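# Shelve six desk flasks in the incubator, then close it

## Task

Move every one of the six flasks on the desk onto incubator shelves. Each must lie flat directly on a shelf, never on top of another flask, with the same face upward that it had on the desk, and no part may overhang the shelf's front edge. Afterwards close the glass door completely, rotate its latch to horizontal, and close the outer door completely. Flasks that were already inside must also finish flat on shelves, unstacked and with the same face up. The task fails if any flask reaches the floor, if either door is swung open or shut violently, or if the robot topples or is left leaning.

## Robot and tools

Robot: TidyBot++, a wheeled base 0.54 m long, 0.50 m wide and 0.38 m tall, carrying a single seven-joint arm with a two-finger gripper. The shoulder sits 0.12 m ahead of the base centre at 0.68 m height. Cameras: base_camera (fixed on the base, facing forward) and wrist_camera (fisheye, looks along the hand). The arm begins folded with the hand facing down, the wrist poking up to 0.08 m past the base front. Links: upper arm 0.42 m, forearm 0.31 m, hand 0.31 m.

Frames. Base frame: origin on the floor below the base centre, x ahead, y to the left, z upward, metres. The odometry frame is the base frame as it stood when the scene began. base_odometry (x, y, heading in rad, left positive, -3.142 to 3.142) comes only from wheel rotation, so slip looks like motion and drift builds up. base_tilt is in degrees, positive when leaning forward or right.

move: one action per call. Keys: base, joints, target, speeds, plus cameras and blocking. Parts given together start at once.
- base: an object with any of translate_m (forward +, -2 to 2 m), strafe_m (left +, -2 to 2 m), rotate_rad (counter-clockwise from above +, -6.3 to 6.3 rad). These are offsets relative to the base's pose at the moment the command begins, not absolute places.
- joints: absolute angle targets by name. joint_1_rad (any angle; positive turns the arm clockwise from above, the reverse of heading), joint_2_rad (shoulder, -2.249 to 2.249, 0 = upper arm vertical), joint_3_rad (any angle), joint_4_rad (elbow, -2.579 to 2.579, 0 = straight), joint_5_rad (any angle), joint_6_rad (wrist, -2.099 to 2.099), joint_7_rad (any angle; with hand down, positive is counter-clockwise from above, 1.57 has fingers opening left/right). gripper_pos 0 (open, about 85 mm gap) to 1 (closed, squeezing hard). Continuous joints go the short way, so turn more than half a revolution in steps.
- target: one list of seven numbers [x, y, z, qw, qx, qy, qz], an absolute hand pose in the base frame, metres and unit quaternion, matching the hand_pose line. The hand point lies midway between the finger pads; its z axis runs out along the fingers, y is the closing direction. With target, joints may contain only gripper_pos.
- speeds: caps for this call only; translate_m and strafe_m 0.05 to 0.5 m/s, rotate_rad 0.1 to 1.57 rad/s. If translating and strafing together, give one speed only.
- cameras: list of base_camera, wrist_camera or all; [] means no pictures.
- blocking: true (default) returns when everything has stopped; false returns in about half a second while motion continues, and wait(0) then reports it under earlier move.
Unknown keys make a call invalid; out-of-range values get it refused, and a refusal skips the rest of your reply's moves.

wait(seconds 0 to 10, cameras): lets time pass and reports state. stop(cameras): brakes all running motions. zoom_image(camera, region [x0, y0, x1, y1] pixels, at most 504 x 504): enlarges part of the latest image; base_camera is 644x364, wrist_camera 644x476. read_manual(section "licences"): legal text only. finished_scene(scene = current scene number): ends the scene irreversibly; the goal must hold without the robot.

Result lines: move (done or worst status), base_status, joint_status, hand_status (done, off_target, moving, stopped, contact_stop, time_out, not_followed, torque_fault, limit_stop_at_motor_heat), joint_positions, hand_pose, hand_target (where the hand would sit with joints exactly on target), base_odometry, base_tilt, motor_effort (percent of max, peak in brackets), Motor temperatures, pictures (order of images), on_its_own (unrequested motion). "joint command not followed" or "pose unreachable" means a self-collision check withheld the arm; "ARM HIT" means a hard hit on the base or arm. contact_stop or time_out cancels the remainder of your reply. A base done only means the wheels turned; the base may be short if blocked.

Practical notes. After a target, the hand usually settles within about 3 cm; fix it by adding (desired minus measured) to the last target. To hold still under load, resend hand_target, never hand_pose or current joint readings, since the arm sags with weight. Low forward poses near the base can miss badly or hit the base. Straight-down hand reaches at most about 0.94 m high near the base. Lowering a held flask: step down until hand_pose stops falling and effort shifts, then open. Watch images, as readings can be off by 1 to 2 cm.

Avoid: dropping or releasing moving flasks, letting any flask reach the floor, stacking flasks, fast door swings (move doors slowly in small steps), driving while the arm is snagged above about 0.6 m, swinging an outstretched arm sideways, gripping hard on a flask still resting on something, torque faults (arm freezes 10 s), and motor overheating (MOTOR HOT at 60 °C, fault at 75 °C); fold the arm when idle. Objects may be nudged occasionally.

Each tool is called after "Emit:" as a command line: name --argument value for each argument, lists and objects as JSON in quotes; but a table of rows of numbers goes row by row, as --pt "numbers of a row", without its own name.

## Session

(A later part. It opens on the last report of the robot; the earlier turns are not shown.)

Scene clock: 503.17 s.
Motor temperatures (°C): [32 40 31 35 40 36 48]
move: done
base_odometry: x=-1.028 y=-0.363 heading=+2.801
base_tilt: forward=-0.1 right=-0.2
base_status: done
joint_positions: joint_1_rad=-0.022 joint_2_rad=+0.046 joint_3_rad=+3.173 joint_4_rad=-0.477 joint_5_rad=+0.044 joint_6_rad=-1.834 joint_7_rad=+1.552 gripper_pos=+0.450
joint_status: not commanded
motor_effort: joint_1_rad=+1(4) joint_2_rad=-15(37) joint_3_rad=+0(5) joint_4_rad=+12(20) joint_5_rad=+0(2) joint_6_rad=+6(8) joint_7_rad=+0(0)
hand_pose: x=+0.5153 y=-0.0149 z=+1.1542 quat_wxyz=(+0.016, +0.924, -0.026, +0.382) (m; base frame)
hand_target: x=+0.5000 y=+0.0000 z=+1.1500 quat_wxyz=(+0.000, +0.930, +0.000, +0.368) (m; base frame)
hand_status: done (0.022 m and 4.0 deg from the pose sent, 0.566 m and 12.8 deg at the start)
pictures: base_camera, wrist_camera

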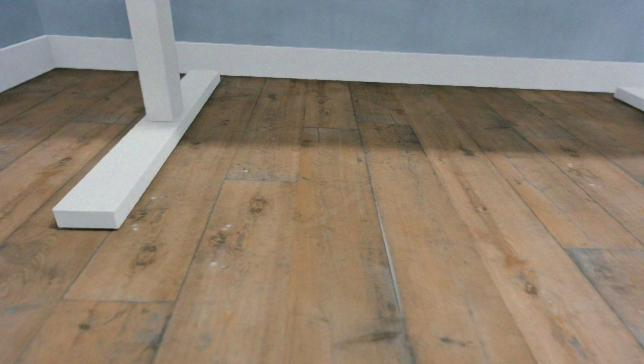

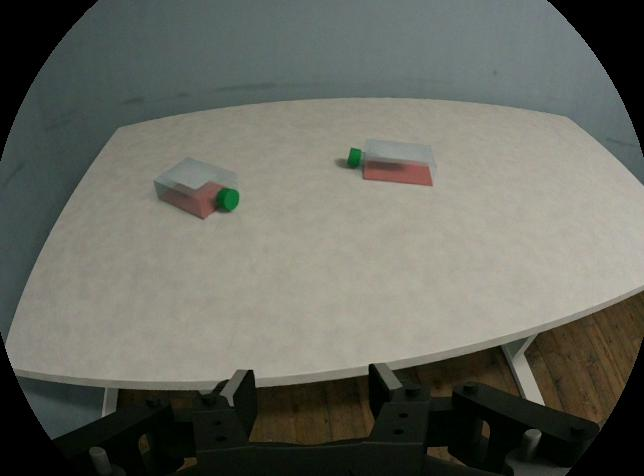

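Emit:
move --base '{"translate_m":0.225,"strafe_m":-0.336,"rotate_rad":0.5}' --speeds '{"translate_m":0.25,"rotate_rad":0.4}' --joints '{"gripper_pos":0.2}' --cameras '["wrist_camera","base_camera"]'

Emit:
move --target '[0.69, 0.015, 1.06, -0.1394, 0.8252, 0.232, 0.4959]' --cameras '["wrist_camera"]'

Scene clock: 506.60 s.
Motor temperatures (°C): [32 40 31 35 40 36 48]
move: done
base_odometry: x=-1.128 y=+0.029 heading=-2.982
base_tilt: forward=-0.1 right=-0.2
base_status: done
joint_positions: joint_1_rad=-0.023 joint_2_rad=+0.043 joint_3_rad=+3.178 joint_4_rad=-0.477 joint_5_rad=+0.042 joint_6_rad=-1.836 joint_7_rad=+1.552 gripper_pos=+0.200
joint_status: all done
motor_effort: joint_1_rad=+1(3) joint_2_rad=-15(16) joint_3_rad=+0(1) joint_4_rad=+12(13) joint_5_rad=-1(1) joint_6_rad=+6(7) joint_7_rad=+0(0)
hand_pose: x=+0.5136 y=-0.0154 z=+1.1552 quat_wxyz=(+0.016, +0.923, -0.027, +0.383) (m; base frame)
hand_target: x=+0.5000 y=+0.0000 z=+1.1500 quat_wxyz=(+0.000, +0.930, +0.000, +0.368) (m; base frame)
hand_status: not commanded
pictures: base_camera, wrist_camera

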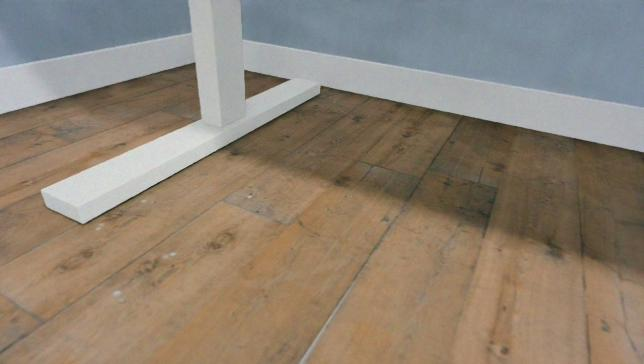

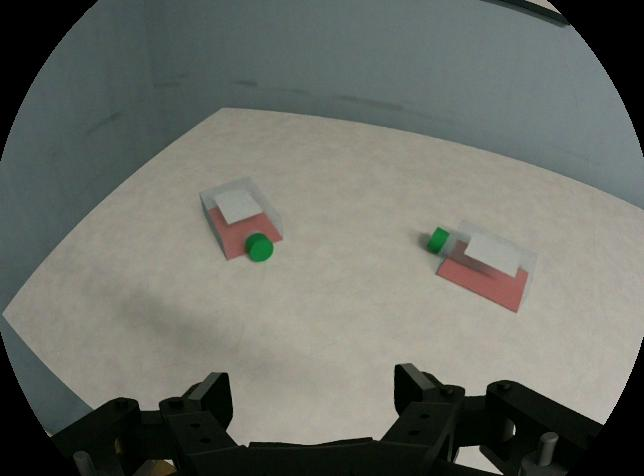

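Scene clock: 508.83 s.
Motor temperatures (°C): [32 40 31 35 40 36 48]
move: done
base_odometry: x=-1.128 y=+0.029 heading=-2.982
base_tilt: forward=-0.1 right=-0.2
base_status: not commanded
joint_positions: joint_1_rad=+0.364 joint_2_rad=+0.152 joint_3_rad=+3.147 joint_4_rad=-1.047 joint_5_rad=-0.771 joint_6_rad=-1.265 joint_7_rad=+2.447 gripper_pos=+0.200
joint_status: not commanded
motor_effort: joint_1_rad=+2(3) joint_2_rad=-26(28) joint_3_rad=-1(1) joint_4_rad=+18(19) joint_5_rad=-5(6) joint_6_rad=+4(6) joint_7_rad=+0(0)
hand_pose: x=+0.6802 y=+0.0066 z=+1.0474 quat_wxyz=(-0.126, +0.843, +0.232, +0.469) (m; base frame)
hand_target: x=+0.6900 y=+0.0150 z=+1.0600 quat_wxyz=(-0.139, +0.825, +0.232, +0.496) (m; base frame)
hand_status: done (0.018 m and 4.0 deg from the pose sent, 0.203 m and 38.8 deg at the start)
pictures: wrist_camera

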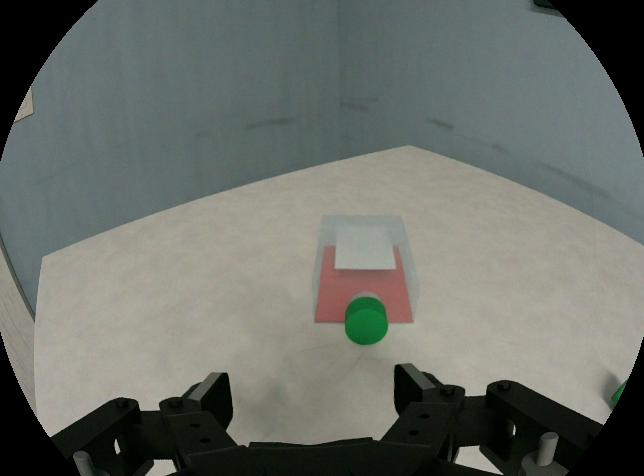

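Emit:
move --target '[0.72, 0.0, 1.0, -0.1388, 0.7949, 0.1982, 0.5566]' --cameras '["wrist_camera"]'

Scene clock: 511.67 s.
Motor temperatures (°C): [32 40 31 35 40 36 48]
move: done
base_odometry: x=-1.128 y=+0.029 heading=-2.982
base_tilt: forward=-0.1 right=-0.2
base_status: not commanded
joint_positions: joint_1_rad=+0.364 joint_2_rad=+0.150 joint_3_rad=+3.165 joint_4_rad=-1.401 joint_5_rad=-1.050 joint_6_rad=-0.983 joint_7_rad=+2.802 gripper_pos=+0.200
joint_status: not commanded
motor_effort: joint_1_rad=+1(2) joint_2_rad=-27(28) joint_3_rad=-1(1) joint_4_rad=+19(20) joint_5_rad=-6(7) joint_6_rad=+3(5) joint_7_rad=+0(0)
hand_pose: x=+0.7164 y=+0.0021 z=+0.9780 quat_wxyz=(-0.144, +0.811, +0.211, +0.526) (m; base frame)
hand_target: x=+0.7200 y=+0.0000 z=+1.0000 quat_wxyz=(-0.139, +0.795, +0.198, +0.557) (m; base frame)
hand_status: done (0.022 m and 4.3 deg from the pose sent, 0.062 m and 12.2 deg at the start)
pictures: wrist_camera

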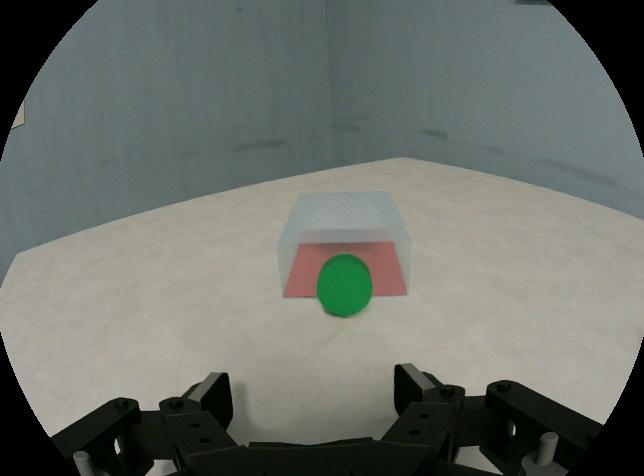

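Emit:
move --target '[0.79, 0.03, 0.995, -0.1388, 0.7949, 0.1982, 0.5566]' --cameras '["wrist_camera"]'

Scene clock: 513.50 s.
Motor temperatures (°C): [32 40 31 35 40 36 48]
move: done
base_odometry: x=-1.128 y=+0.029 heading=-2.982
base_tilt: forward=-0.1 right=-0.2
base_status: not commanded
joint_positions: joint_1_rad=+0.431 joint_2_rad=+0.274 joint_3_rad=+2.884 joint_4_rad=-1.258 joint_5_rad=-0.985 joint_6_rad=-0.820 joint_7_rad=+2.717 gripper_pos=+0.200
joint_status: not commanded
motor_effort: joint_1_rad=+1(3) joint_2_rad=-30(32) joint_3_rad=-2(3) joint_4_rad=+20(20) joint_5_rad=-5(7) joint_6_rad=+4(4) joint_7_rad=+0(0)
hand_pose: x=+0.7788 y=+0.0504 z=+1.0006 quat_wxyz=(-0.163, +0.786, +0.214, +0.556) (m; base frame)
hand_target: x=+0.7900 y=+0.0300 z=+0.9950 quat_wxyz=(-0.139, +0.795, +0.198, +0.557) (m; base frame)
hand_status: done (0.024 m and 3.5 deg from the pose sent, 0.081 m and 4.3 deg at the start)
pictures: wrist_camera

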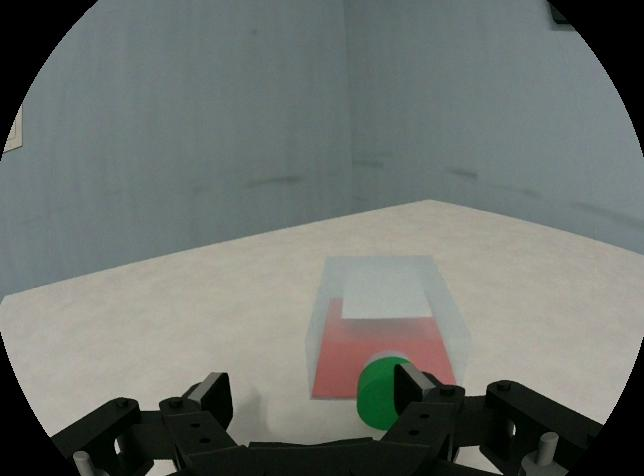

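Emit:
move --target '[0.783, 0.008, 0.985, -0.1300, 0.7949, 0.1900, 0.5566]' --cameras '["wrist_camera"]'

Scene clock: 514.53 s.
Motor temperatures (°C): [32 40 31 35 40 36 48]
move: done
base_odometry: x=-1.128 y=+0.029 heading=-2.982
base_tilt: forward=-0.1 right=-0.2
base_status: not commanded
joint_positions: joint_1_rad=+0.452 joint_2_rad=+0.272 joint_3_rad=+2.912 joint_4_rad=-1.290 joint_5_rad=-0.985 joint_6_rad=-0.819 joint_7_rad=+2.744 gripper_pos=+0.200
joint_status: not commanded
motor_effort: joint_1_rad=+2(3) joint_2_rad=-31(33) joint_3_rad=-2(3) joint_4_rad=+20(21) joint_5_rad=-6(6) joint_6_rad=+3(4) joint_7_rad=+0(0)
hand_pose: x=+0.7783 y=+0.0230 z=+0.9822 quat_wxyz=(-0.146, +0.798, +0.204, +0.548) (m; base frame)
hand_target: x=+0.7830 y=+0.0080 z=+0.9850 quat_wxyz=(-0.130, +0.797, +0.191, +0.558) (m; base frame)
hand_status: done (0.016 m and 2.7 deg from the pose sent, 0.045 m and 4.8 deg at the start)
pictures: wrist_camera

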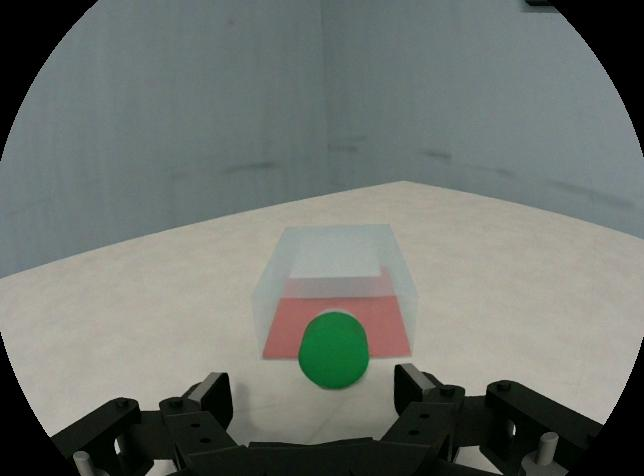

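Emit:
move --target '[0.801, 0.011, 0.975, -0.1300, 0.7949, 0.1900, 0.5566]' --cameras '["wrist_camera"]'

Scene clock: 515.67 s.
Motor temperatures (°C): [32 40 31 35 40 36 48]
move: done
base_odometry: x=-1.128 y=+0.029 heading=-2.982
base_tilt: forward=-0.1 right=-0.2
base_status: not commanded
joint_positions: joint_1_rad=+0.484 joint_2_rad=+0.305 joint_3_rad=+2.833 joint_4_rad=-1.280 joint_5_rad=-0.981 joint_6_rad=-0.774 joint_7_rad=+2.744 gripper_pos=+0.200
joint_status: not commanded
motor_effort: joint_1_rad=+1(2) joint_2_rad=-31(33) joint_3_rad=-3(3) joint_4_rad=+20(21) joint_5_rad=-6(6) joint_6_rad=+3(3) joint_7_rad=+0(0)
hand_pose: x=+0.7912 y=+0.0301 z=+0.9804 quat_wxyz=(-0.156, +0.792, +0.200, +0.555) (m; base frame)
hand_target: x=+0.8010 y=+0.0110 z=+0.9750 quat_wxyz=(-0.130, +0.797, +0.191, +0.558) (m; base frame)
hand_status: done (0.022 m and 3.1 deg from the pose sent, 0.027 m and 2.7 deg at the start)
pictures: wrist_camera

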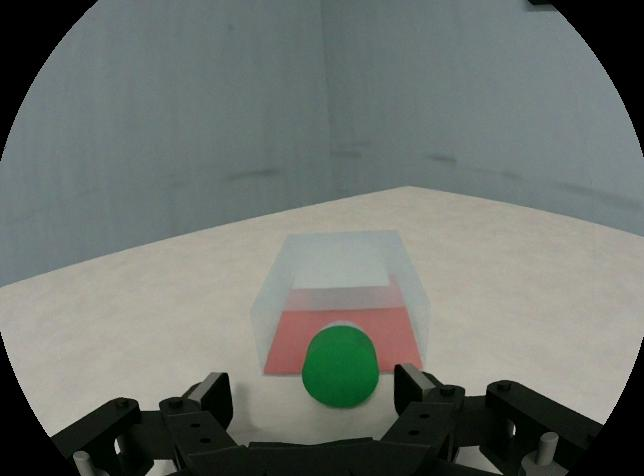

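Emit:
move --target '[0.811, 0.003, 0.970, -0.1300, 0.7949, 0.1900, 0.5566]' --cameras '["wrist_camera"]'

Scene clock: 516.73 s.
Motor temperatures (°C): [32 40 31 35 40 36 48]
move: done
base_odometry: x=-1.128 y=+0.029 heading=-2.982
base_tilt: forward=-0.1 right=-0.2
base_status: not commanded
joint_positions: joint_1_rad=+0.521 joint_2_rad=+0.341 joint_3_rad=+2.779 joint_4_rad=-1.252 joint_5_rad=-0.961 joint_6_rad=-0.764 joint_7_rad=+2.744 gripper_pos=+0.200
joint_status: not commanded
motor_effort: joint_1_rad=+1(2) joint_2_rad=-32(34) joint_3_rad=-3(4) joint_4_rad=+20(20) joint_5_rad=-6(6) joint_6_rad=+3(4) joint_7_rad=+0(0)
hand_pose: x=+0.8014 y=+0.0242 z=+0.9779 quat_wxyz=(-0.159, +0.790, +0.199, +0.558) (m; base frame)
hand_target: x=+0.8110 y=+0.0030 z=+0.9700 quat_wxyz=(-0.130, +0.797, +0.191, +0.558) (m; base frame)
hand_status: done (0.025 m and 3.5 deg from the pose sent, 0.035 m and 3.1 deg at the start)
pictures: wrist_camera

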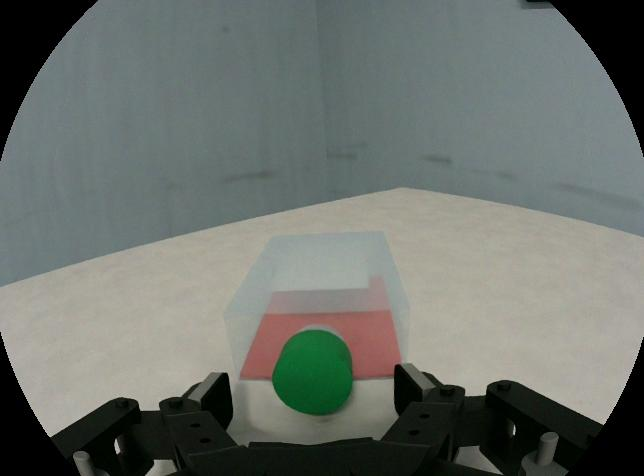

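Emit:
move --target '[0.818, 0.007, 0.965, -0.1300, 0.7949, 0.1900, 0.5566]' --cameras '["wrist_camera"]'

Scene clock: 523.07 s.
Motor temperatures (°C): [32 40 31 35 40 36 48]
move: done
base_odometry: x=-1.128 y=+0.029 heading=-2.982
base_tilt: forward=-0.1 right=-0.2
base_status: not commanded
joint_positions: joint_1_rad=+0.534 joint_2_rad=+0.356 joint_3_rad=+2.733 joint_4_rad=-1.247 joint_5_rad=-0.930 joint_6_rad=-0.732 joint_7_rad=+2.735 gripper_pos=+0.200
joint_status: not commanded
motor_effort: joint_1_rad=+1(2) joint_2_rad=-32(33) joint_3_rad=-4(4) joint_4_rad=+19(20) joint_5_rad=-5(6) joint_6_rad=+3(3) joint_7_rad=+0(0)
hand_pose: x=+0.8075 y=+0.0280 z=+0.9752 quat_wxyz=(-0.156, +0.789, +0.200, +0.559) (m; base frame)
hand_target: x=+0.8180 y=+0.0070 z=+0.9650 quat_wxyz=(-0.130, +0.797, +0.191, +0.558) (m; base frame)
hand_status: done (0.026 m and 3.3 deg from the pose sent, 0.027 m and 3.5 deg at the start)
pictures: wrist_camera

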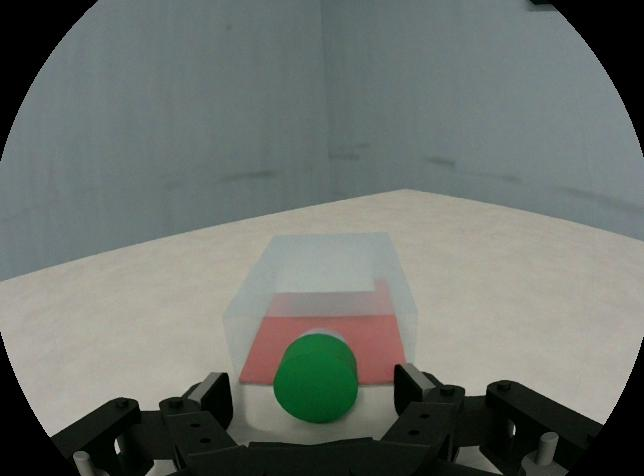

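Emit:
move --joints '{"gripper_pos":0.66}' --cameras '["wrist_camera"]'

Emit:
move --joints '{"gripper_pos":0.9}' --cameras '["wrist_camera"]'

Scene clock: 524.03 s.
Motor temperatures (°C): [32 40 31 35 40 36 48]
move: done
base_odometry: x=-1.128 y=+0.029 heading=-2.982
base_tilt: forward=-0.1 right=-0.2
base_status: not commanded
joint_positions: joint_1_rad=+0.534 joint_2_rad=+0.356 joint_3_rad=+2.733 joint_4_rad=-1.243 joint_5_rad=-0.930 joint_6_rad=-0.730 joint_7_rad=+2.735 gripper_pos=+0.654
joint_status: all done
motor_effort: joint_1_rad=+1(2) joint_2_rad=-31(32) joint_3_rad=-3(4) joint_4_rad=+19(20) joint_5_rad=-5(6) joint_6_rad=+3(3) joint_7_rad=+0(0)
hand_pose: x=+0.8084 y=+0.0270 z=+0.9774 quat_wxyz=(-0.154, +0.788, +0.200, +0.561) (m; base frame)
hand_target: x=+0.8180 y=+0.0070 z=+0.9650 quat_wxyz=(-0.130, +0.797, +0.191, +0.558) (m; base frame)
hand_status: not commanded
pictures: wrist_camera

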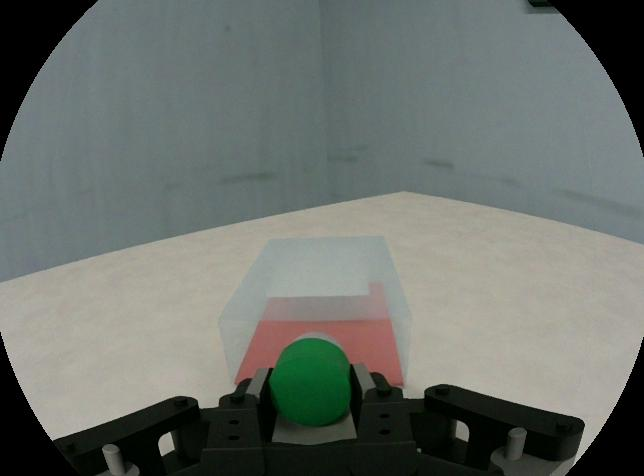

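Scene clock: 524.70 s.
Motor temperatures (°C): [32 40 31 35 40 36 48]
move: off_target
base_odometry: x=-1.128 y=+0.029 heading=-2.982
base_tilt: forward=-0.1 right=-0.2
base_status: not commanded
joint_positions: joint_1_rad=+0.534 joint_2_rad=+0.356 joint_3_rad=+2.733 joint_4_rad=-1.243 joint_5_rad=-0.930 joint_6_rad=-0.730 joint_7_rad=+2.735 gripper_pos=+0.685
joint_status: gripper_pos off_target (ended at +0.685, target +0.900)
motor_effort: joint_1_rad=+2(2) joint_2_rad=-32(32) joint_3_rad=-4(4) joint_4_rad=+19(20) joint_5_rad=-5(5) joint_6_rad=+3(3) joint_7_rad=+0(0)
hand_pose: x=+0.8085 y=+0.0269 z=+0.9776 quat_wxyz=(-0.154, +0.788, +0.200, +0.562) (m; base frame)
hand_target: x=+0.8180 y=+0.0070 z=+0.9650 quat_wxyz=(-0.130, +0.797, +0.191, +0.558) (m; base frame)
hand_status: not commanded
pictures: wrist_camera

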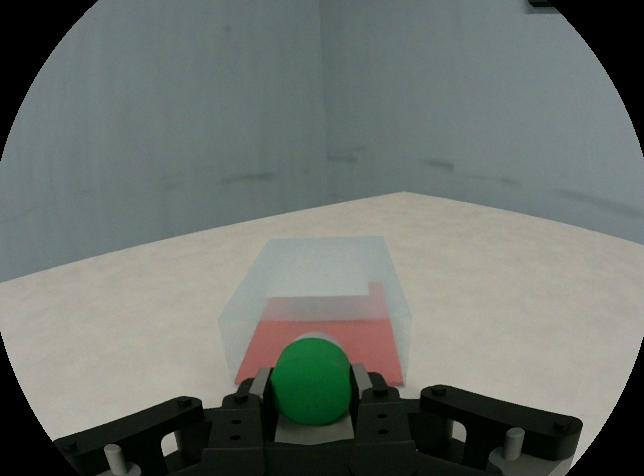

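Emit:
move --target '[0.805, 0.005, 1.02, -0.1400, 0.792, 0.195, 0.5610]' --cameras '[]'

Emit:
move --target '[0.77, 0.0, 1.05, -0.1400, 0.792, 0.195, 0.5610]' --cameras '["wrist_camera"]'

Scene clock: 526.13 s.
Motor temperatures (°C): [32 40 31 35 40 36 48]
move: done
base_odometry: x=-1.128 y=+0.029 heading=-2.982
base_tilt: forward=-0.1 right=-0.2
base_status: not commanded
joint_positions: joint_1_rad=+0.516 joint_2_rad=+0.358 joint_3_rad=+2.806 joint_4_rad=-1.108 joint_5_rad=-0.900 joint_6_rad=-0.794 joint_7_rad=+2.635 gripper_pos=+0.685
joint_status: not commanded
motor_effort: joint_1_rad=+2(3) joint_2_rad=-35(36) joint_3_rad=-4(4) joint_4_rad=+21(22) joint_5_rad=-6(6) joint_6_rad=+5(5) joint_7_rad=+0(0)
hand_pose: x=+0.8145 y=-0.0020 z=+1.0266 quat_wxyz=(-0.143, +0.781, +0.181, +0.580) (m; base frame)
hand_target: x=+0.8050 y=+0.0050 z=+1.0200 quat_wxyz=(-0.140, +0.792, +0.195, +0.561) (m; base frame)
hand_status: done (0.014 m and 2.9 deg from the pose sent, 0.048 m and 1.8 deg at the start)
pictures: none
No camera images: "cameras" was empty.

Scene clock: 527.40 s.
Motor temperatures (°C): [32 40 31 35 40 36 48]
move: done
base_odometry: x=-1.128 y=+0.029 heading=-2.982
base_tilt: forward=-0.1 right=-0.2
base_status: not commanded
joint_positions: joint_1_rad=+0.489 joint_2_rad=+0.284 joint_3_rad=+2.927 joint_4_rad=-1.108 joint_5_rad=-0.900 joint_6_rad=-0.894 joint_7_rad=+2.621 gripper_pos=+0.685
joint_status: not commanded
motor_effort: joint_1_rad=+2(3) joint_2_rad=-32(36) joint_3_rad=-2(4) joint_4_rad=+21(22) joint_5_rad=-6(7) joint_6_rad=+4(5) joint_7_rad=+0(0)
hand_pose: x=+0.7824 y=-0.0153 z=+1.0436 quat_wxyz=(-0.120, +0.790, +0.193, +0.569) (m; base frame)
hand_target: x=+0.7700 y=+0.0000 z=+1.0500 quat_wxyz=(-0.140, +0.792, +0.195, +0.561) (m; base frame)
hand_status: done (0.021 m and 2.5 deg from the pose sent, 0.050 m and 2.9 deg at the start)
pictures: wrist_camera

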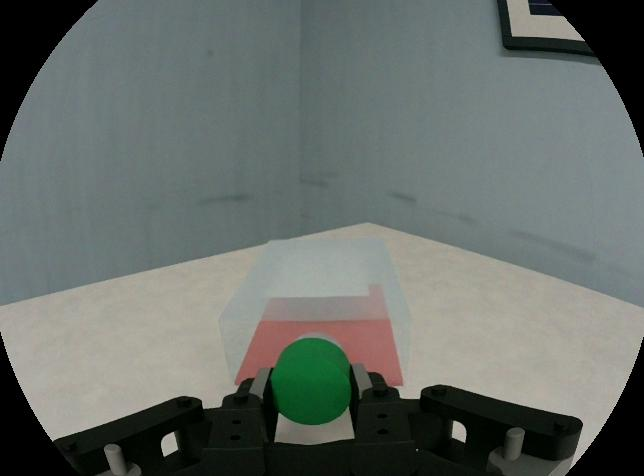

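Emit:
move --base '{"translate_m":-0.45}' --cameras '[]'

Emit:
move --base '{"translate_m":-0.795,"strafe_m":0.094,"rotate_rad":-2.022}' --speeds '{"rotate_rad":0.8}' --target '[0.62, -0.02, 1.06, -0.005, 0.813, -0.008, 0.583]' --cameras '["wrist_camera","base_camera"]'

Scene clock: 530.07 s.
Motor temperatures (°C): [32 40 31 35 40 36 48]
move: done
base_odometry: x=-0.684 y=+0.101 heading=-2.982
base_tilt: forward=-0.1 right=-0.2
base_status: done
joint_positions: joint_1_rad=+0.485 joint_2_rad=+0.274 joint_3_rad=+2.928 joint_4_rad=-1.108 joint_5_rad=-0.900 joint_6_rad=-0.898 joint_7_rad=+2.621 gripper_pos=+0.685
joint_status: not commanded
motor_effort: joint_1_rad=+1(3) joint_2_rad=-32(37) joint_3_rad=-2(3) joint_4_rad=+20(22) joint_5_rad=-6(7) joint_6_rad=+5(5) joint_7_rad=+0(0)
hand_pose: x=+0.7786 y=-0.0107 z=+1.0489 quat_wxyz=(-0.120, +0.788, +0.197, +0.570) (m; base frame)
hand_target: x=+0.7700 y=+0.0000 z=+1.0500 quat_wxyz=(-0.140, +0.792, +0.195, +0.561) (m; base frame)
hand_status: not commanded
pictures: none
No camera images: "cameras" was empty.

Scene clock: 533.73 s.
Motor temperatures (°C): [32 40 31 35 40 36 48]
move: done
base_odometry: x=+0.116 y=+0.135 heading=+1.281
base_tilt: forward=-0.1 right=-0.2
base_status: done
joint_positions: joint_1_rad=-0.040 joint_2_rad=-0.230 joint_3_rad=+3.239 joint_4_rad=-1.576 joint_5_rad=-0.125 joint_6_rad=-0.600 joint_7_rad=+1.684 gripper_pos=+0.685
joint_status: not commanded
motor_effort: joint_1_rad=+1(5) joint_2_rad=-15(36) joint_3_rad=+0(4) joint_4_rad=+22(22) joint_5_rad=-1(6) joint_6_rad=+8(9) joint_7_rad=+0(0)
hand_pose: x=+0.6206 y=-0.0124 z=+1.0488 quat_wxyz=(-0.020, +0.825, -0.005, +0.565) (m; base frame)
hand_target: x=+0.6200 y=-0.0200 z=+1.0600 quat_wxyz=(-0.005, +0.813, -0.008, +0.583) (m; base frame)
hand_status: done (0.014 m and 3.1 deg from the pose sent, 0.159 m and 27.2 deg at the start)
pictures: base_camera, wrist_camera

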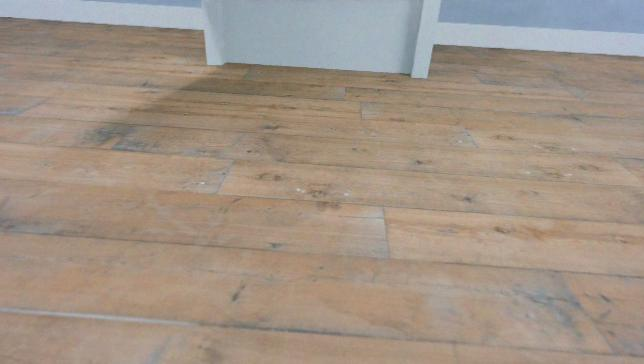

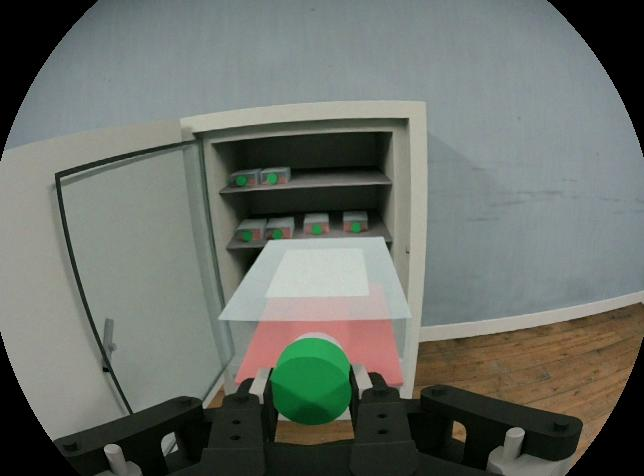

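Emit:
move --base '{"translate_m":0.79}' --target '[0.62, -0.025, 1.03, -0.005, 0.8, -0.008, 0.60]' --cameras '["wrist_camera","base_camera"]'

Scene clock: 536.80 s.
Motor temperatures (°C): [32 40 31 35 40 36 48]
move: done
base_odometry: x=+0.342 y=+0.892 heading=+1.280
base_tilt: forward=-0.1 right=-0.2
base_status: done
joint_positions: joint_1_rad=-0.086 joint_2_rad=-0.259 joint_3_rad=+3.277 joint_4_rad=-1.736 joint_5_rad=-0.125 joint_6_rad=-0.427 joint_7_rad=+1.684 gripper_pos=+0.685
joint_status: not commanded
motor_effort: joint_1_rad=+2(2) joint_2_rad=-14(18) joint_3_rad=+0(1) joint_4_rad=+22(23) joint_5_rad=-1(2) joint_6_rad=+9(10) joint_7_rad=+0(0)
hand_pose: x=+0.6204 y=-0.0166 z=+1.0167 quat_wxyz=(-0.022, +0.814, -0.014, +0.581) (m; base frame)
hand_target: x=+0.6200 y=-0.0250 z=+1.0300 quat_wxyz=(-0.005, +0.800, -0.008, +0.600) (m; base frame)
hand_status: done (0.016 m and 3.4 deg from the pose sent, 0.023 m and 5.3 deg at the start)
pictures: base_camera, wrist_camera

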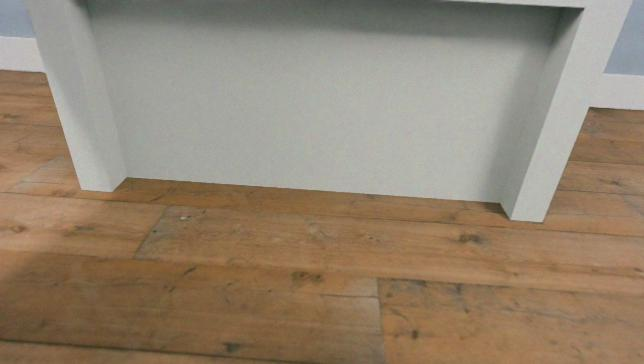

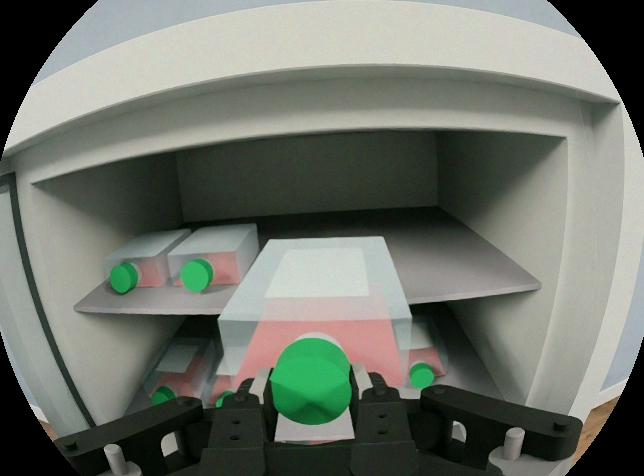

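Emit:
move --target '[0.73, -0.013, 1.02, -0.005, 0.8, -0.008, 0.60]' --cameras '["wrist_camera"]'

Emit:
move --target '[0.80, -0.013, 1.01, -0.005, 0.8, -0.008, 0.60]' --cameras '["wrist_camera"]'

Scene clock: 539.50 s.
Motor temperatures (°C): [32 40 31 35 40 36 48]
move: done
base_odometry: x=+0.342 y=+0.892 heading=+1.280
base_tilt: forward=-0.1 right=-0.2
base_status: not commanded
joint_positions: joint_1_rad=-0.014 joint_2_rad=+0.000 joint_3_rad=+3.198 joint_4_rad=-1.575 joint_5_rad=-0.125 joint_6_rad=-0.350 joint_7_rad=+1.684 gripper_pos=+0.685
joint_status: not commanded
motor_effort: joint_1_rad=+1(3) joint_2_rad=-24(27) joint_3_rad=+0(1) joint_4_rad=+23(23) joint_5_rad=-1(2) joint_6_rad=+9(9) joint_7_rad=+0(0)
hand_pose: x=+0.7259 y=-0.0116 z=+0.9941 quat_wxyz=(-0.007, +0.820, -0.007, +0.572) (m; base frame)
hand_target: x=+0.7300 y=-0.0130 z=+1.0200 quat_wxyz=(-0.005, +0.800, -0.008, +0.600) (m; base frame)
hand_status: done (0.026 m and 3.9 deg from the pose sent, 0.110 m and 3.4 deg at the start)
pictures: wrist_camera

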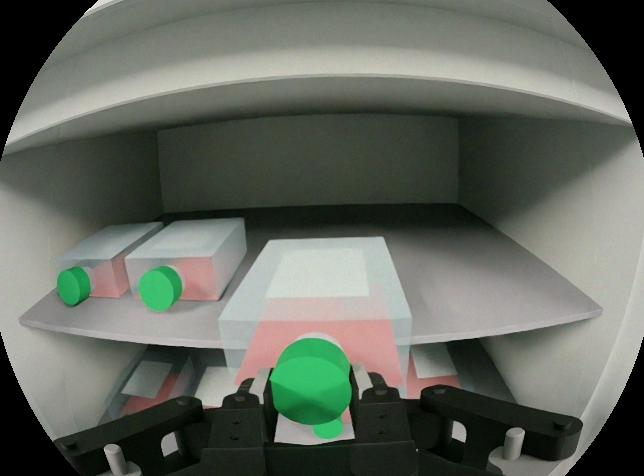

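Scene clock: 540.90 s.
Motor temperatures (°C): [32 40 31 35 40 36 48]
move: done
base_odometry: x=+0.342 y=+0.892 heading=+1.280
base_tilt: forward=-0.1 right=-0.2
base_status: not commanded
joint_positions: joint_1_rad=+0.044 joint_2_rad=+0.168 joint_3_rad=+3.129 joint_4_rad=-1.419 joint_5_rad=-0.125 joint_6_rad=-0.332 joint_7_rad=+1.684 gripper_pos=+0.685
joint_status: not commanded
motor_effort: joint_1_rad=+1(2) joint_2_rad=-31(34) joint_3_rad=+0(0) joint_4_rad=+22(23) joint_5_rad=-1(2) joint_6_rad=+9(10) joint_7_rad=+0(0)
hand_pose: x=+0.7963 y=-0.0080 z=+0.9865 quat_wxyz=(-0.010, +0.818, -0.004, +0.575) (m; base frame)
hand_target: x=+0.8000 y=-0.0130 z=+1.0100 quat_wxyz=(-0.005, +0.800, -0.008, +0.600) (m; base frame)
hand_status: done (0.024 m and 3.6 deg from the pose sent, 0.076 m and 3.9 deg at the start)
pictures: wrist_camera

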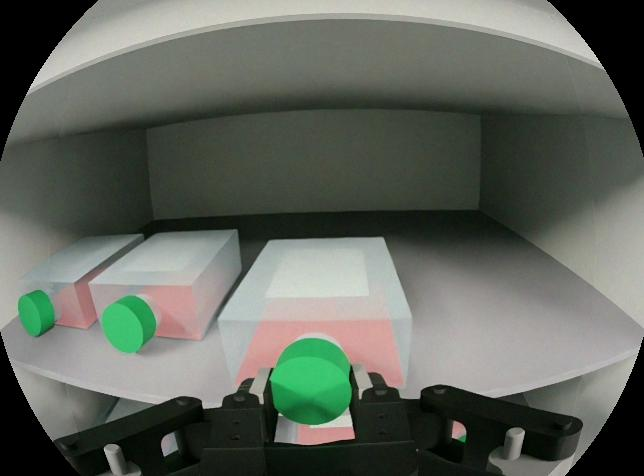

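Emit:
move --target '[0.855, -0.028, 1.01, -0.005, 0.8, -0.008, 0.60]' --cameras '["wrist_camera"]'

Scene clock: 542.50 s.
Motor temperatures (°C): [32 40 31 35 40 36 48]
move: done
base_odometry: x=+0.342 y=+0.892 heading=+1.280
base_tilt: forward=-0.1 right=-0.2
base_status: not commanded
joint_positions: joint_1_rad=+0.102 joint_2_rad=+0.302 joint_3_rad=+3.086 joint_4_rad=-1.240 joint_5_rad=-0.125 joint_6_rad=-0.332 joint_7_rad=+1.684 gripper_pos=+0.685
joint_status: not commanded
motor_effort: joint_1_rad=+1(2) joint_2_rad=-36(38) joint_3_rad=-1(1) joint_4_rad=+22(23) joint_5_rad=-1(1) joint_6_rad=+9(10) joint_7_rad=+0(0)
hand_pose: x=+0.8543 y=-0.0270 z=+1.0014 quat_wxyz=(-0.010, +0.804, -0.015, +0.594) (m; base frame)
hand_target: x=+0.8550 y=-0.0280 z=+1.0100 quat_wxyz=(-0.005, +0.800, -0.008, +0.600) (m; base frame)
hand_status: done (0.009 m and 1.3 deg from the pose sent, 0.066 m and 3.6 deg at the start)
pictures: wrist_camera

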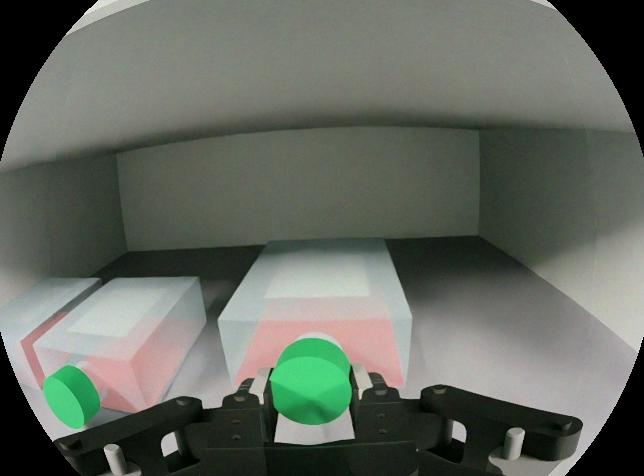

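Emit:
move --target '[0.855, -0.028, 0.988, -0.005, 0.808, -0.008, 0.589]' --cameras '["wrist_camera"]'

Emit:
move --target '[0.855, -0.028, 0.975, -0.005, 0.808, -0.008, 0.589]' --cameras '["wrist_camera"]'

Scene clock: 543.50 s.
Motor temperatures (°C): [32 40 31 35 40 36 48]
move: done
base_odometry: x=+0.342 y=+0.892 heading=+1.280
base_tilt: forward=-0.1 right=-0.2
base_status: not commanded
joint_positions: joint_1_rad=+0.105 joint_2_rad=+0.306 joint_3_rad=+3.079 joint_4_rad=-1.259 joint_5_rad=-0.125 joint_6_rad=-0.332 joint_7_rad=+1.684 gripper_pos=+0.685
joint_status: not commanded
motor_effort: joint_1_rad=+1(2) joint_2_rad=-36(37) joint_3_rad=-1(1) joint_4_rad=+23(23) joint_5_rad=+0(1) joint_6_rad=+9(9) joint_7_rad=+0(0)
hand_pose: x=+0.8537 y=-0.0251 z=+0.9869 quat_wxyz=(-0.012, +0.811, -0.014, +0.585) (m; base frame)
hand_target: x=+0.8550 y=-0.0280 z=+0.9880 quat_wxyz=(-0.005, +0.808, -0.008, +0.589) (m; base frame)
hand_status: done (0.003 m and 1.3 deg from the pose sent, 0.013 m and 1.2 deg at the start)
pictures: wrist_camera

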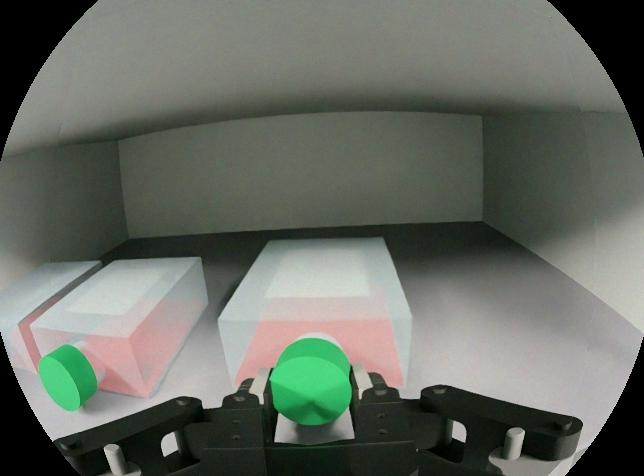

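Scene clock: 544.17 s.
Motor temperatures (°C): [32 40 31 35 40 36 48]
move: done
base_odometry: x=+0.342 y=+0.892 heading=+1.280
base_tilt: forward=-0.1 right=-0.2
base_status: not commanded
joint_positions: joint_1_rad=+0.118 joint_2_rad=+0.306 joint_3_rad=+3.061 joint_4_rad=-1.286 joint_5_rad=-0.125 joint_6_rad=-0.300 joint_7_rad=+1.684 gripper_pos=+0.685
joint_status: not commanded
motor_effort: joint_1_rad=+1(2) joint_2_rad=-34(37) joint_3_rad=-1(1) joint_4_rad=+21(22) joint_5_rad=-1(1) joint_6_rad=+8(9) joint_7_rad=+0(0)
hand_pose: x=+0.8538 y=-0.0245 z=+0.9797 quat_wxyz=(-0.015, +0.810, -0.016, +0.586) (m; base frame)
hand_target: x=+0.8550 y=-0.0280 z=+0.9750 quat_wxyz=(-0.005, +0.808, -0.008, +0.589) (m; base frame)
hand_status: done (0.006 m and 1.5 deg from the pose sent, 0.012 m and 1.3 deg at the start)
pictures: wrist_camera

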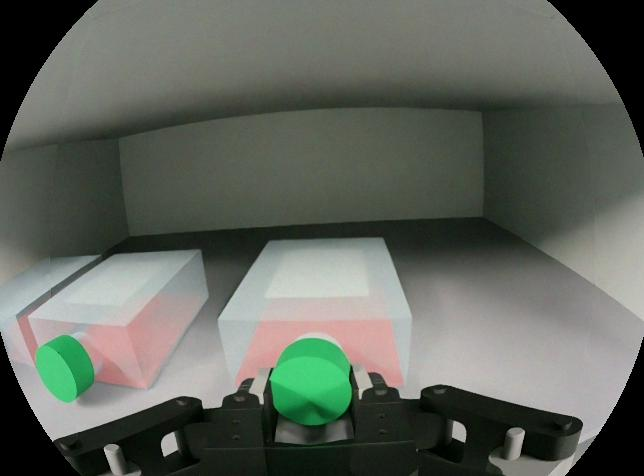

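Emit:
move --target '[0.855, -0.028, 0.966, -0.005, 0.808, -0.008, 0.589]' --cameras '["wrist_camera"]'

Scene clock: 544.93 s.
Motor temperatures (°C): [32 40 31 35 40 36 48]
move: done
base_odometry: x=+0.342 y=+0.892 heading=+1.280
base_tilt: forward=-0.1 right=-0.2
base_status: not commanded
joint_positions: joint_1_rad=+0.128 joint_2_rad=+0.304 joint_3_rad=+3.047 joint_4_rad=-1.304 joint_5_rad=-0.125 joint_6_rad=-0.270 joint_7_rad=+1.684 gripper_pos=+0.685
joint_status: not commanded
motor_effort: joint_1_rad=+2(2) joint_2_rad=-31(34) joint_3_rad=-1(1) joint_4_rad=+19(21) joint_5_rad=+0(2) joint_6_rad=+7(8) joint_7_rad=+0(1)
hand_pose: x=+0.8541 y=-0.0247 z=+0.9792 quat_wxyz=(-0.016, +0.806, -0.017, +0.592) (m; base frame)
hand_target: x=+0.8550 y=-0.0280 z=+0.9660 quat_wxyz=(-0.005, +0.808, -0.008, +0.589) (m; base frame)
hand_status: done (0.014 m and 1.7 deg from the pose sent, 0.014 m and 1.5 deg at the start)
pictures: wrist_camera

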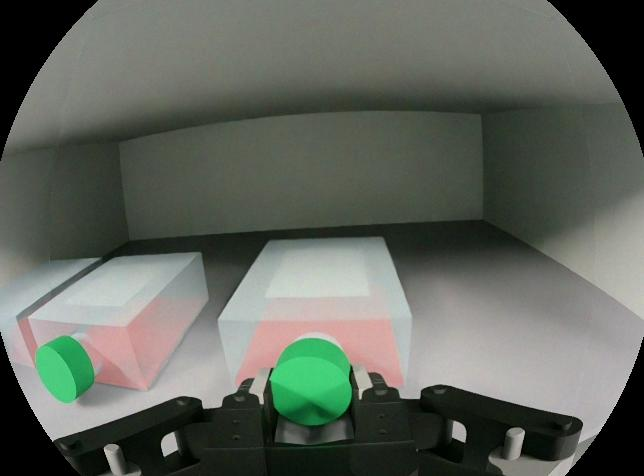

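Emit:
move --joints '{"gripper_pos":0.45}' --cameras '["wrist_camera"]'

Emit:
move --target '[0.78, -0.028, 0.99, -0.005, 0.8, -0.008, 0.60]' --cameras '["wrist_camera"]'

Emit:
move --base '{"translate_m":-0.79}' --cameras '["wrist_camera"]'

Scene clock: 545.97 s.
Motor temperatures (°C): [32 40 31 35 40 36 48]
move: done
base_odometry: x=+0.342 y=+0.892 heading=+1.280
base_tilt: forward=-0.1 right=-0.2
base_status: not commanded
joint_positions: joint_1_rad=+0.128 joint_2_rad=+0.304 joint_3_rad=+3.045 joint_4_rad=-1.305 joint_5_rad=-0.125 joint_6_rad=-0.270 joint_7_rad=+1.684 gripper_pos=+0.450
joint_status: all done
motor_effort: joint_1_rad=+2(2) joint_2_rad=-33(34) joint_3_rad=-1(1) joint_4_rad=+20(21) joint_5_rad=-1(1) joint_6_rad=+7(8) joint_7_rad=+0(0)
hand_pose: x=+0.8540 y=-0.0237 z=+0.9786 quat_wxyz=(-0.017, +0.806, -0.017, +0.592) (m; base frame)
hand_target: x=+0.8550 y=-0.0280 z=+0.9660 quat_wxyz=(-0.005, +0.808, -0.008, +0.589) (m; base frame)
hand_status: not commanded
pictures: wrist_camera

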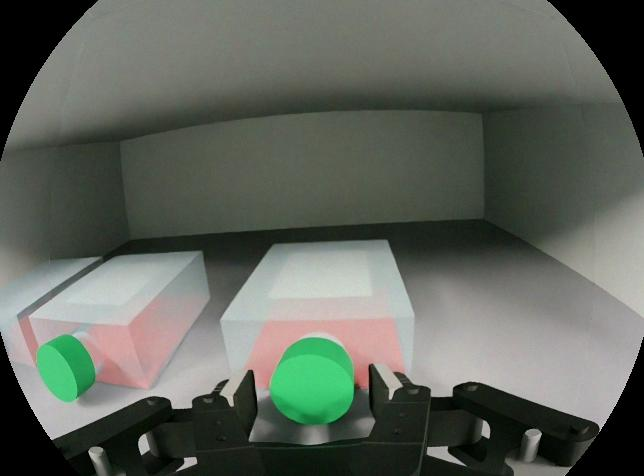

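Scene clock: 547.13 s.
Motor temperatures (°C): [32 40 31 35 40 36 48]
move: done
base_odometry: x=+0.342 y=+0.892 heading=+1.280
base_tilt: forward=-0.1 right=-0.2
base_status: not commanded
joint_positions: joint_1_rad=+0.175 joint_2_rad=+0.135 joint_3_rad=+3.031 joint_4_rad=-1.503 joint_5_rad=-0.192 joint_6_rad=-0.259 joint_7_rad=+1.795 gripper_pos=+0.450
joint_status: not commanded
motor_effort: joint_1_rad=+1(3) joint_2_rad=-29(34) joint_3_rad=+0(1) joint_4_rad=+22(22) joint_5_rad=-1(1) joint_6_rad=+8(8) joint_7_rad=+0(0)
hand_pose: x=+0.7823 y=-0.0310 z=+0.9803 quat_wxyz=(+0.004, +0.811, -0.001, +0.586) (m; base frame)
hand_target: x=+0.7800 y=-0.0280 z=+0.9900 quat_wxyz=(-0.005, +0.800, -0.008, +0.600) (m; base frame)
hand_status: done (0.010 m and 2.4 deg from the pose sent, 0.075 m and 2.0 deg at the start)
pictures: wrist_camera

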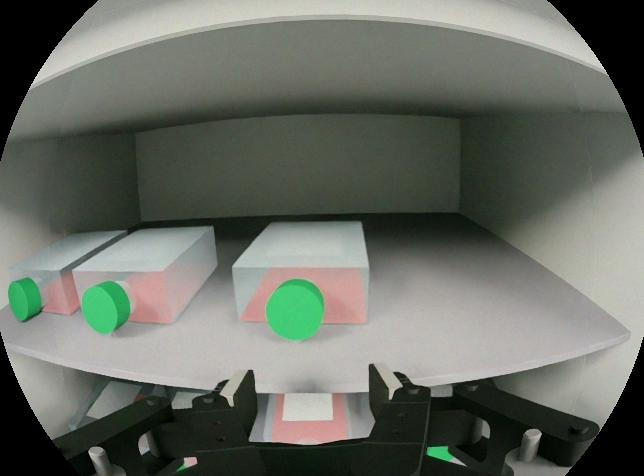

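Scene clock: 550.10 s.
Motor temperatures (°C): [32 40 31 35 40 36 48]
move: done
base_odometry: x=+0.116 y=+0.135 heading=+1.279
base_tilt: forward=-0.1 right=-0.2
base_status: done
joint_positions: joint_1_rad=+0.177 joint_2_rad=+0.127 joint_3_rad=+3.027 joint_4_rad=-1.506 joint_5_rad=-0.193 joint_6_rad=-0.258 joint_7_rad=+1.796 gripper_pos=+0.450
joint_status: not commanded
motor_effort: joint_1_rad=+0(4) joint_2_rad=-29(34) joint_3_rad=-1(2) joint_4_rad=+22(22) joint_5_rad=-1(2) joint_6_rad=+8(9) joint_7_rad=+0(0)
hand_pose: x=+0.7794 y=-0.0300 z=+0.9845 quat_wxyz=(+0.005, +0.809, +0.000, +0.588) (m; base frame)
hand_target: x=+0.7800 y=-0.0280 z=+0.9900 quat_wxyz=(-0.005, +0.800, -0.008, +0.600) (m; base frame)
hand_status: not commanded
pictures: wrist_camera

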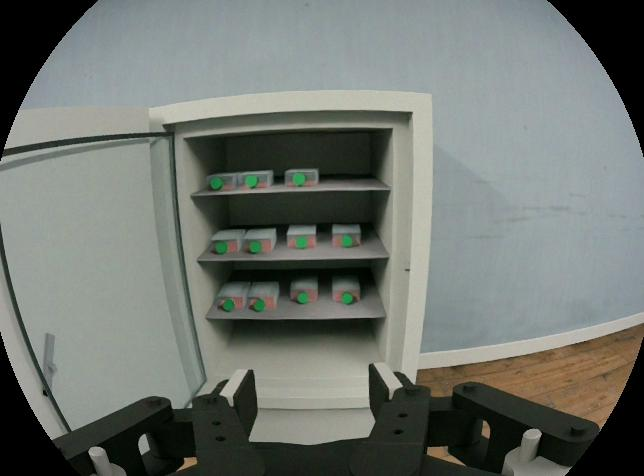

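Emit:
move --target '[0.5, 0, 1.15, 0, 0.93, 0, 0.3676]' --base '{"translate_m":-0.505,"strafe_m":1.065,"rotate_rad":1.521}' --joints '{"gripper_pos":0.98}' --speeds '{"rotate_rad":0.8}' --cameras '["wrist_camera","base_camera"]'

Scene clock: 555.03 s.
Motor temperatures (°C): [32 40 31 35 40 36 48]
move: done
base_odometry: x=-1.050 y=-0.043 heading=+2.801
base_tilt: forward=-0.1 right=-0.2
base_status: done
joint_positions: joint_1_rad=-0.021 joint_2_rad=+0.048 joint_3_rad=+3.172 joint_4_rad=-0.479 joint_5_rad=-0.072 joint_6_rad=-1.834 joint_7_rad=+1.613 gripper_pos=+0.980
joint_status: all done
motor_effort: joint_1_rad=+1(4) joint_2_rad=-16(31) joint_3_rad=+0(5) joint_4_rad=+12(22) joint_5_rad=-1(2) joint_6_rad=+6(8) joint_7_rad=+0(0)
hand_pose: x=+0.5164 y=+0.0198 z=+1.1527 quat_wxyz=(-0.018, +0.924, +0.037, +0.380) (m; base frame)
hand_target: x=+0.5000 y=+0.0000 z=+1.1500 quat_wxyz=(+0.000, +0.930, +0.000, +0.368) (m; base frame)
hand_status: done (0.026 m and 5.0 deg from the pose sent, 0.326 m and 28.9 deg at the start)
pictures: base_camera, wrist_camera

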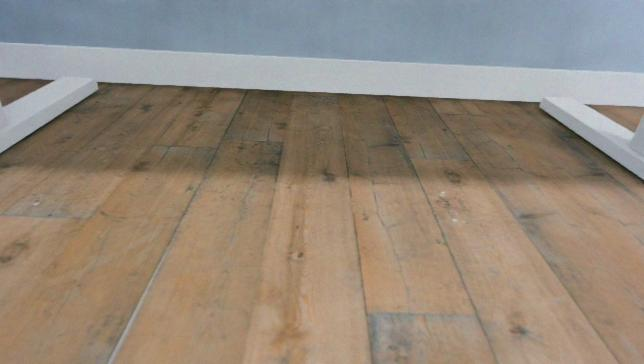

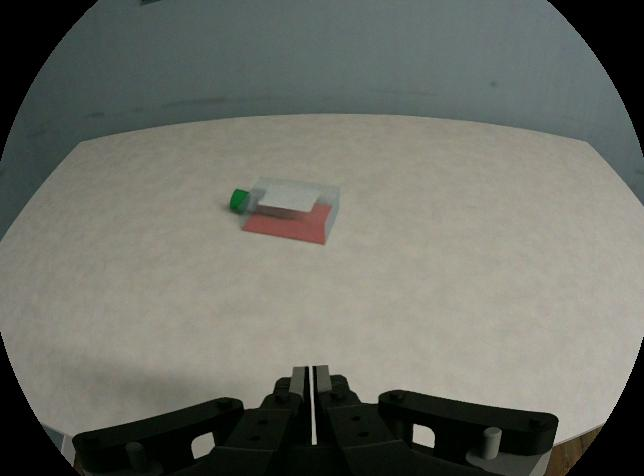

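Emit:
move --target '[0.73, 0.04, 1.04, 0, 0.8746, 0, 0.4848]' --cameras '[]'

Emit:
move --target '[0.745, 0.04, 0.995, 0, 0.8746, 0, 0.4848]' --cameras '["wrist_camera"]'

Scene clock: 557.83 s.
Motor temperatures (°C): [32 40 31 35 40 36 48]
move: done
base_odometry: x=-1.050 y=-0.043 heading=+2.801
base_tilt: forward=-0.1 right=-0.2
base_status: not commanded
joint_positions: joint_1_rad=-0.109 joint_2_rad=+0.124 joint_3_rad=+3.167 joint_4_rad=-1.085 joint_5_rad=+0.053 joint_6_rad=-0.954 joint_7_rad=+1.477 gripper_pos=+0.980
joint_status: not commanded
motor_effort: joint_1_rad=+1(2) joint_2_rad=-26(29) joint_3_rad=+0(1) joint_4_rad=+20(21) joint_5_rad=+0(2) joint_6_rad=+7(8) joint_7_rad=+0(0)
hand_pose: x=+0.7223 y=+0.0398 z=+1.0374 quat_wxyz=(-0.014, +0.882, +0.000, +0.471) (m; base frame)
hand_target: x=+0.7300 y=+0.0400 z=+1.0400 quat_wxyz=(+0.000, +0.875, +0.000, +0.485) (m; base frame)
hand_status: done (0.008 m and 2.5 deg from the pose sent, 0.242 m and 14.1 deg at the start)
pictures: none
No camera images: "cameras" was empty.

Scene clock: 559.17 s.
Motor temperatures (°C): [32 40 31 35 40 36 48]
move: done
base_odometry: x=-1.050 y=-0.043 heading=+2.801
base_tilt: forward=-0.1 right=-0.2
base_status: not commanded
joint_positions: joint_1_rad=-0.109 joint_2_rad=+0.128 joint_3_rad=+3.167 joint_4_rad=-1.228 joint_5_rad=+0.062 joint_6_rad=-0.806 joint_7_rad=+1.460 gripper_pos=+0.980
joint_status: not commanded
motor_effort: joint_1_rad=+1(2) joint_2_rad=-27(29) joint_3_rad=+0(0) joint_4_rad=+21(22) joint_5_rad=+0(1) joint_6_rad=+7(8) joint_7_rad=+0(0)
hand_pose: x=+0.7374 y=+0.0404 z=+0.9927 quat_wxyz=(-0.015, +0.882, -0.003, +0.471) (m; base frame)
hand_target: x=+0.7450 y=+0.0400 z=+0.9950 quat_wxyz=(+0.000, +0.875, +0.000, +0.485) (m; base frame)
hand_status: done (0.008 m and 2.5 deg from the pose sent, 0.048 m and 2.5 deg at the start)
pictures: wrist_camera

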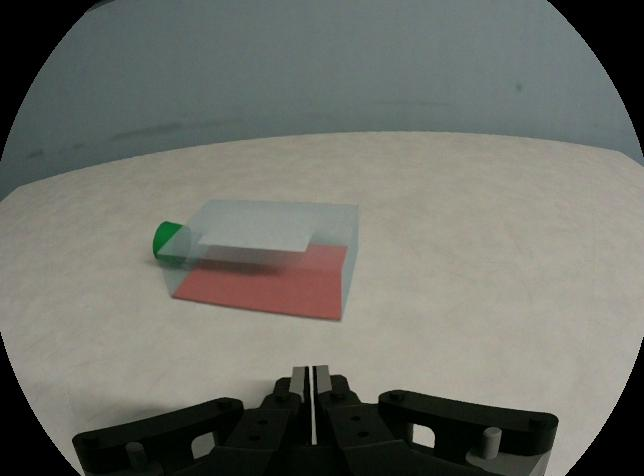

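Emit:
move --target '[0.755, 0.034, 0.983, 0, 0.8746, 0, 0.4848]' --cameras '[]'

Emit:
move --target '[0.83, 0.034, 0.985, 0, 0.8746, 0, 0.4848]' --cameras '["wrist_camera"]'

Scene clock: 560.13 s.
Motor temperatures (°C): [32 40 31 35 40 36 48]
move: done
base_odometry: x=-1.050 y=-0.043 heading=+2.801
base_tilt: forward=-0.1 right=-0.2
base_status: not commanded
joint_positions: joint_1_rad=-0.108 joint_2_rad=+0.140 joint_3_rad=+3.167 joint_4_rad=-1.244 joint_5_rad=+0.062 joint_6_rad=-0.761 joint_7_rad=+1.460 gripper_pos=+0.980
joint_status: not commanded
motor_effort: joint_1_rad=+1(2) joint_2_rad=-28(29) joint_3_rad=+0(0) joint_4_rad=+21(21) joint_5_rad=+0(1) joint_6_rad=+8(8) joint_7_rad=+0(0)
hand_pose: x=+0.7469 y=+0.0411 z=+0.9884 quat_wxyz=(-0.015, +0.878, -0.002, +0.479) (m; base frame)
hand_target: x=+0.7550 y=+0.0340 z=+0.9830 quat_wxyz=(+0.000, +0.875, +0.000, +0.485) (m; base frame)
hand_status: done (0.012 m and 1.9 deg from the pose sent, 0.021 m and 2.5 deg at the start)
pictures: none
No camera images: "cameras" was empty.

Scene clock: 561.47 s.
Motor temperatures (°C): [32 40 31 35 40 36 48]
move: done
base_odometry: x=-1.050 y=-0.043 heading=+2.801
base_tilt: forward=-0.1 right=-0.2
base_status: not commanded
joint_positions: joint_1_rad=-0.108 joint_2_rad=+0.338 joint_3_rad=+3.184 joint_4_rad=-1.004 joint_5_rad=+0.062 joint_6_rad=-0.761 joint_7_rad=+1.468 gripper_pos=+0.980
joint_status: not commanded
motor_effort: joint_1_rad=+2(2) joint_2_rad=-35(37) joint_3_rad=+0(1) joint_4_rad=+21(21) joint_5_rad=+0(1) joint_6_rad=+8(8) joint_7_rad=+0(0)
hand_pose: x=+0.8321 y=+0.0404 z=+0.9925 quat_wxyz=(-0.006, +0.868, -0.003, +0.497) (m; base frame)
hand_target: x=+0.8300 y=+0.0340 z=+0.9850 quat_wxyz=(+0.000, +0.875, +0.000, +0.485) (m; base frame)
hand_status: done (0.010 m and 1.8 deg from the pose sent, 0.084 m and 1.9 deg at the start)
pictures: wrist_camera

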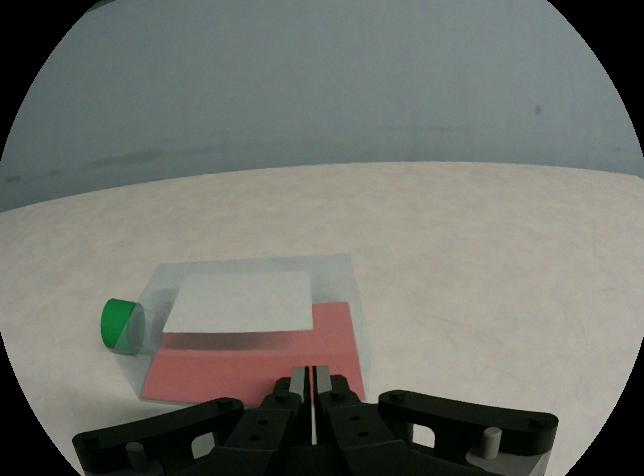

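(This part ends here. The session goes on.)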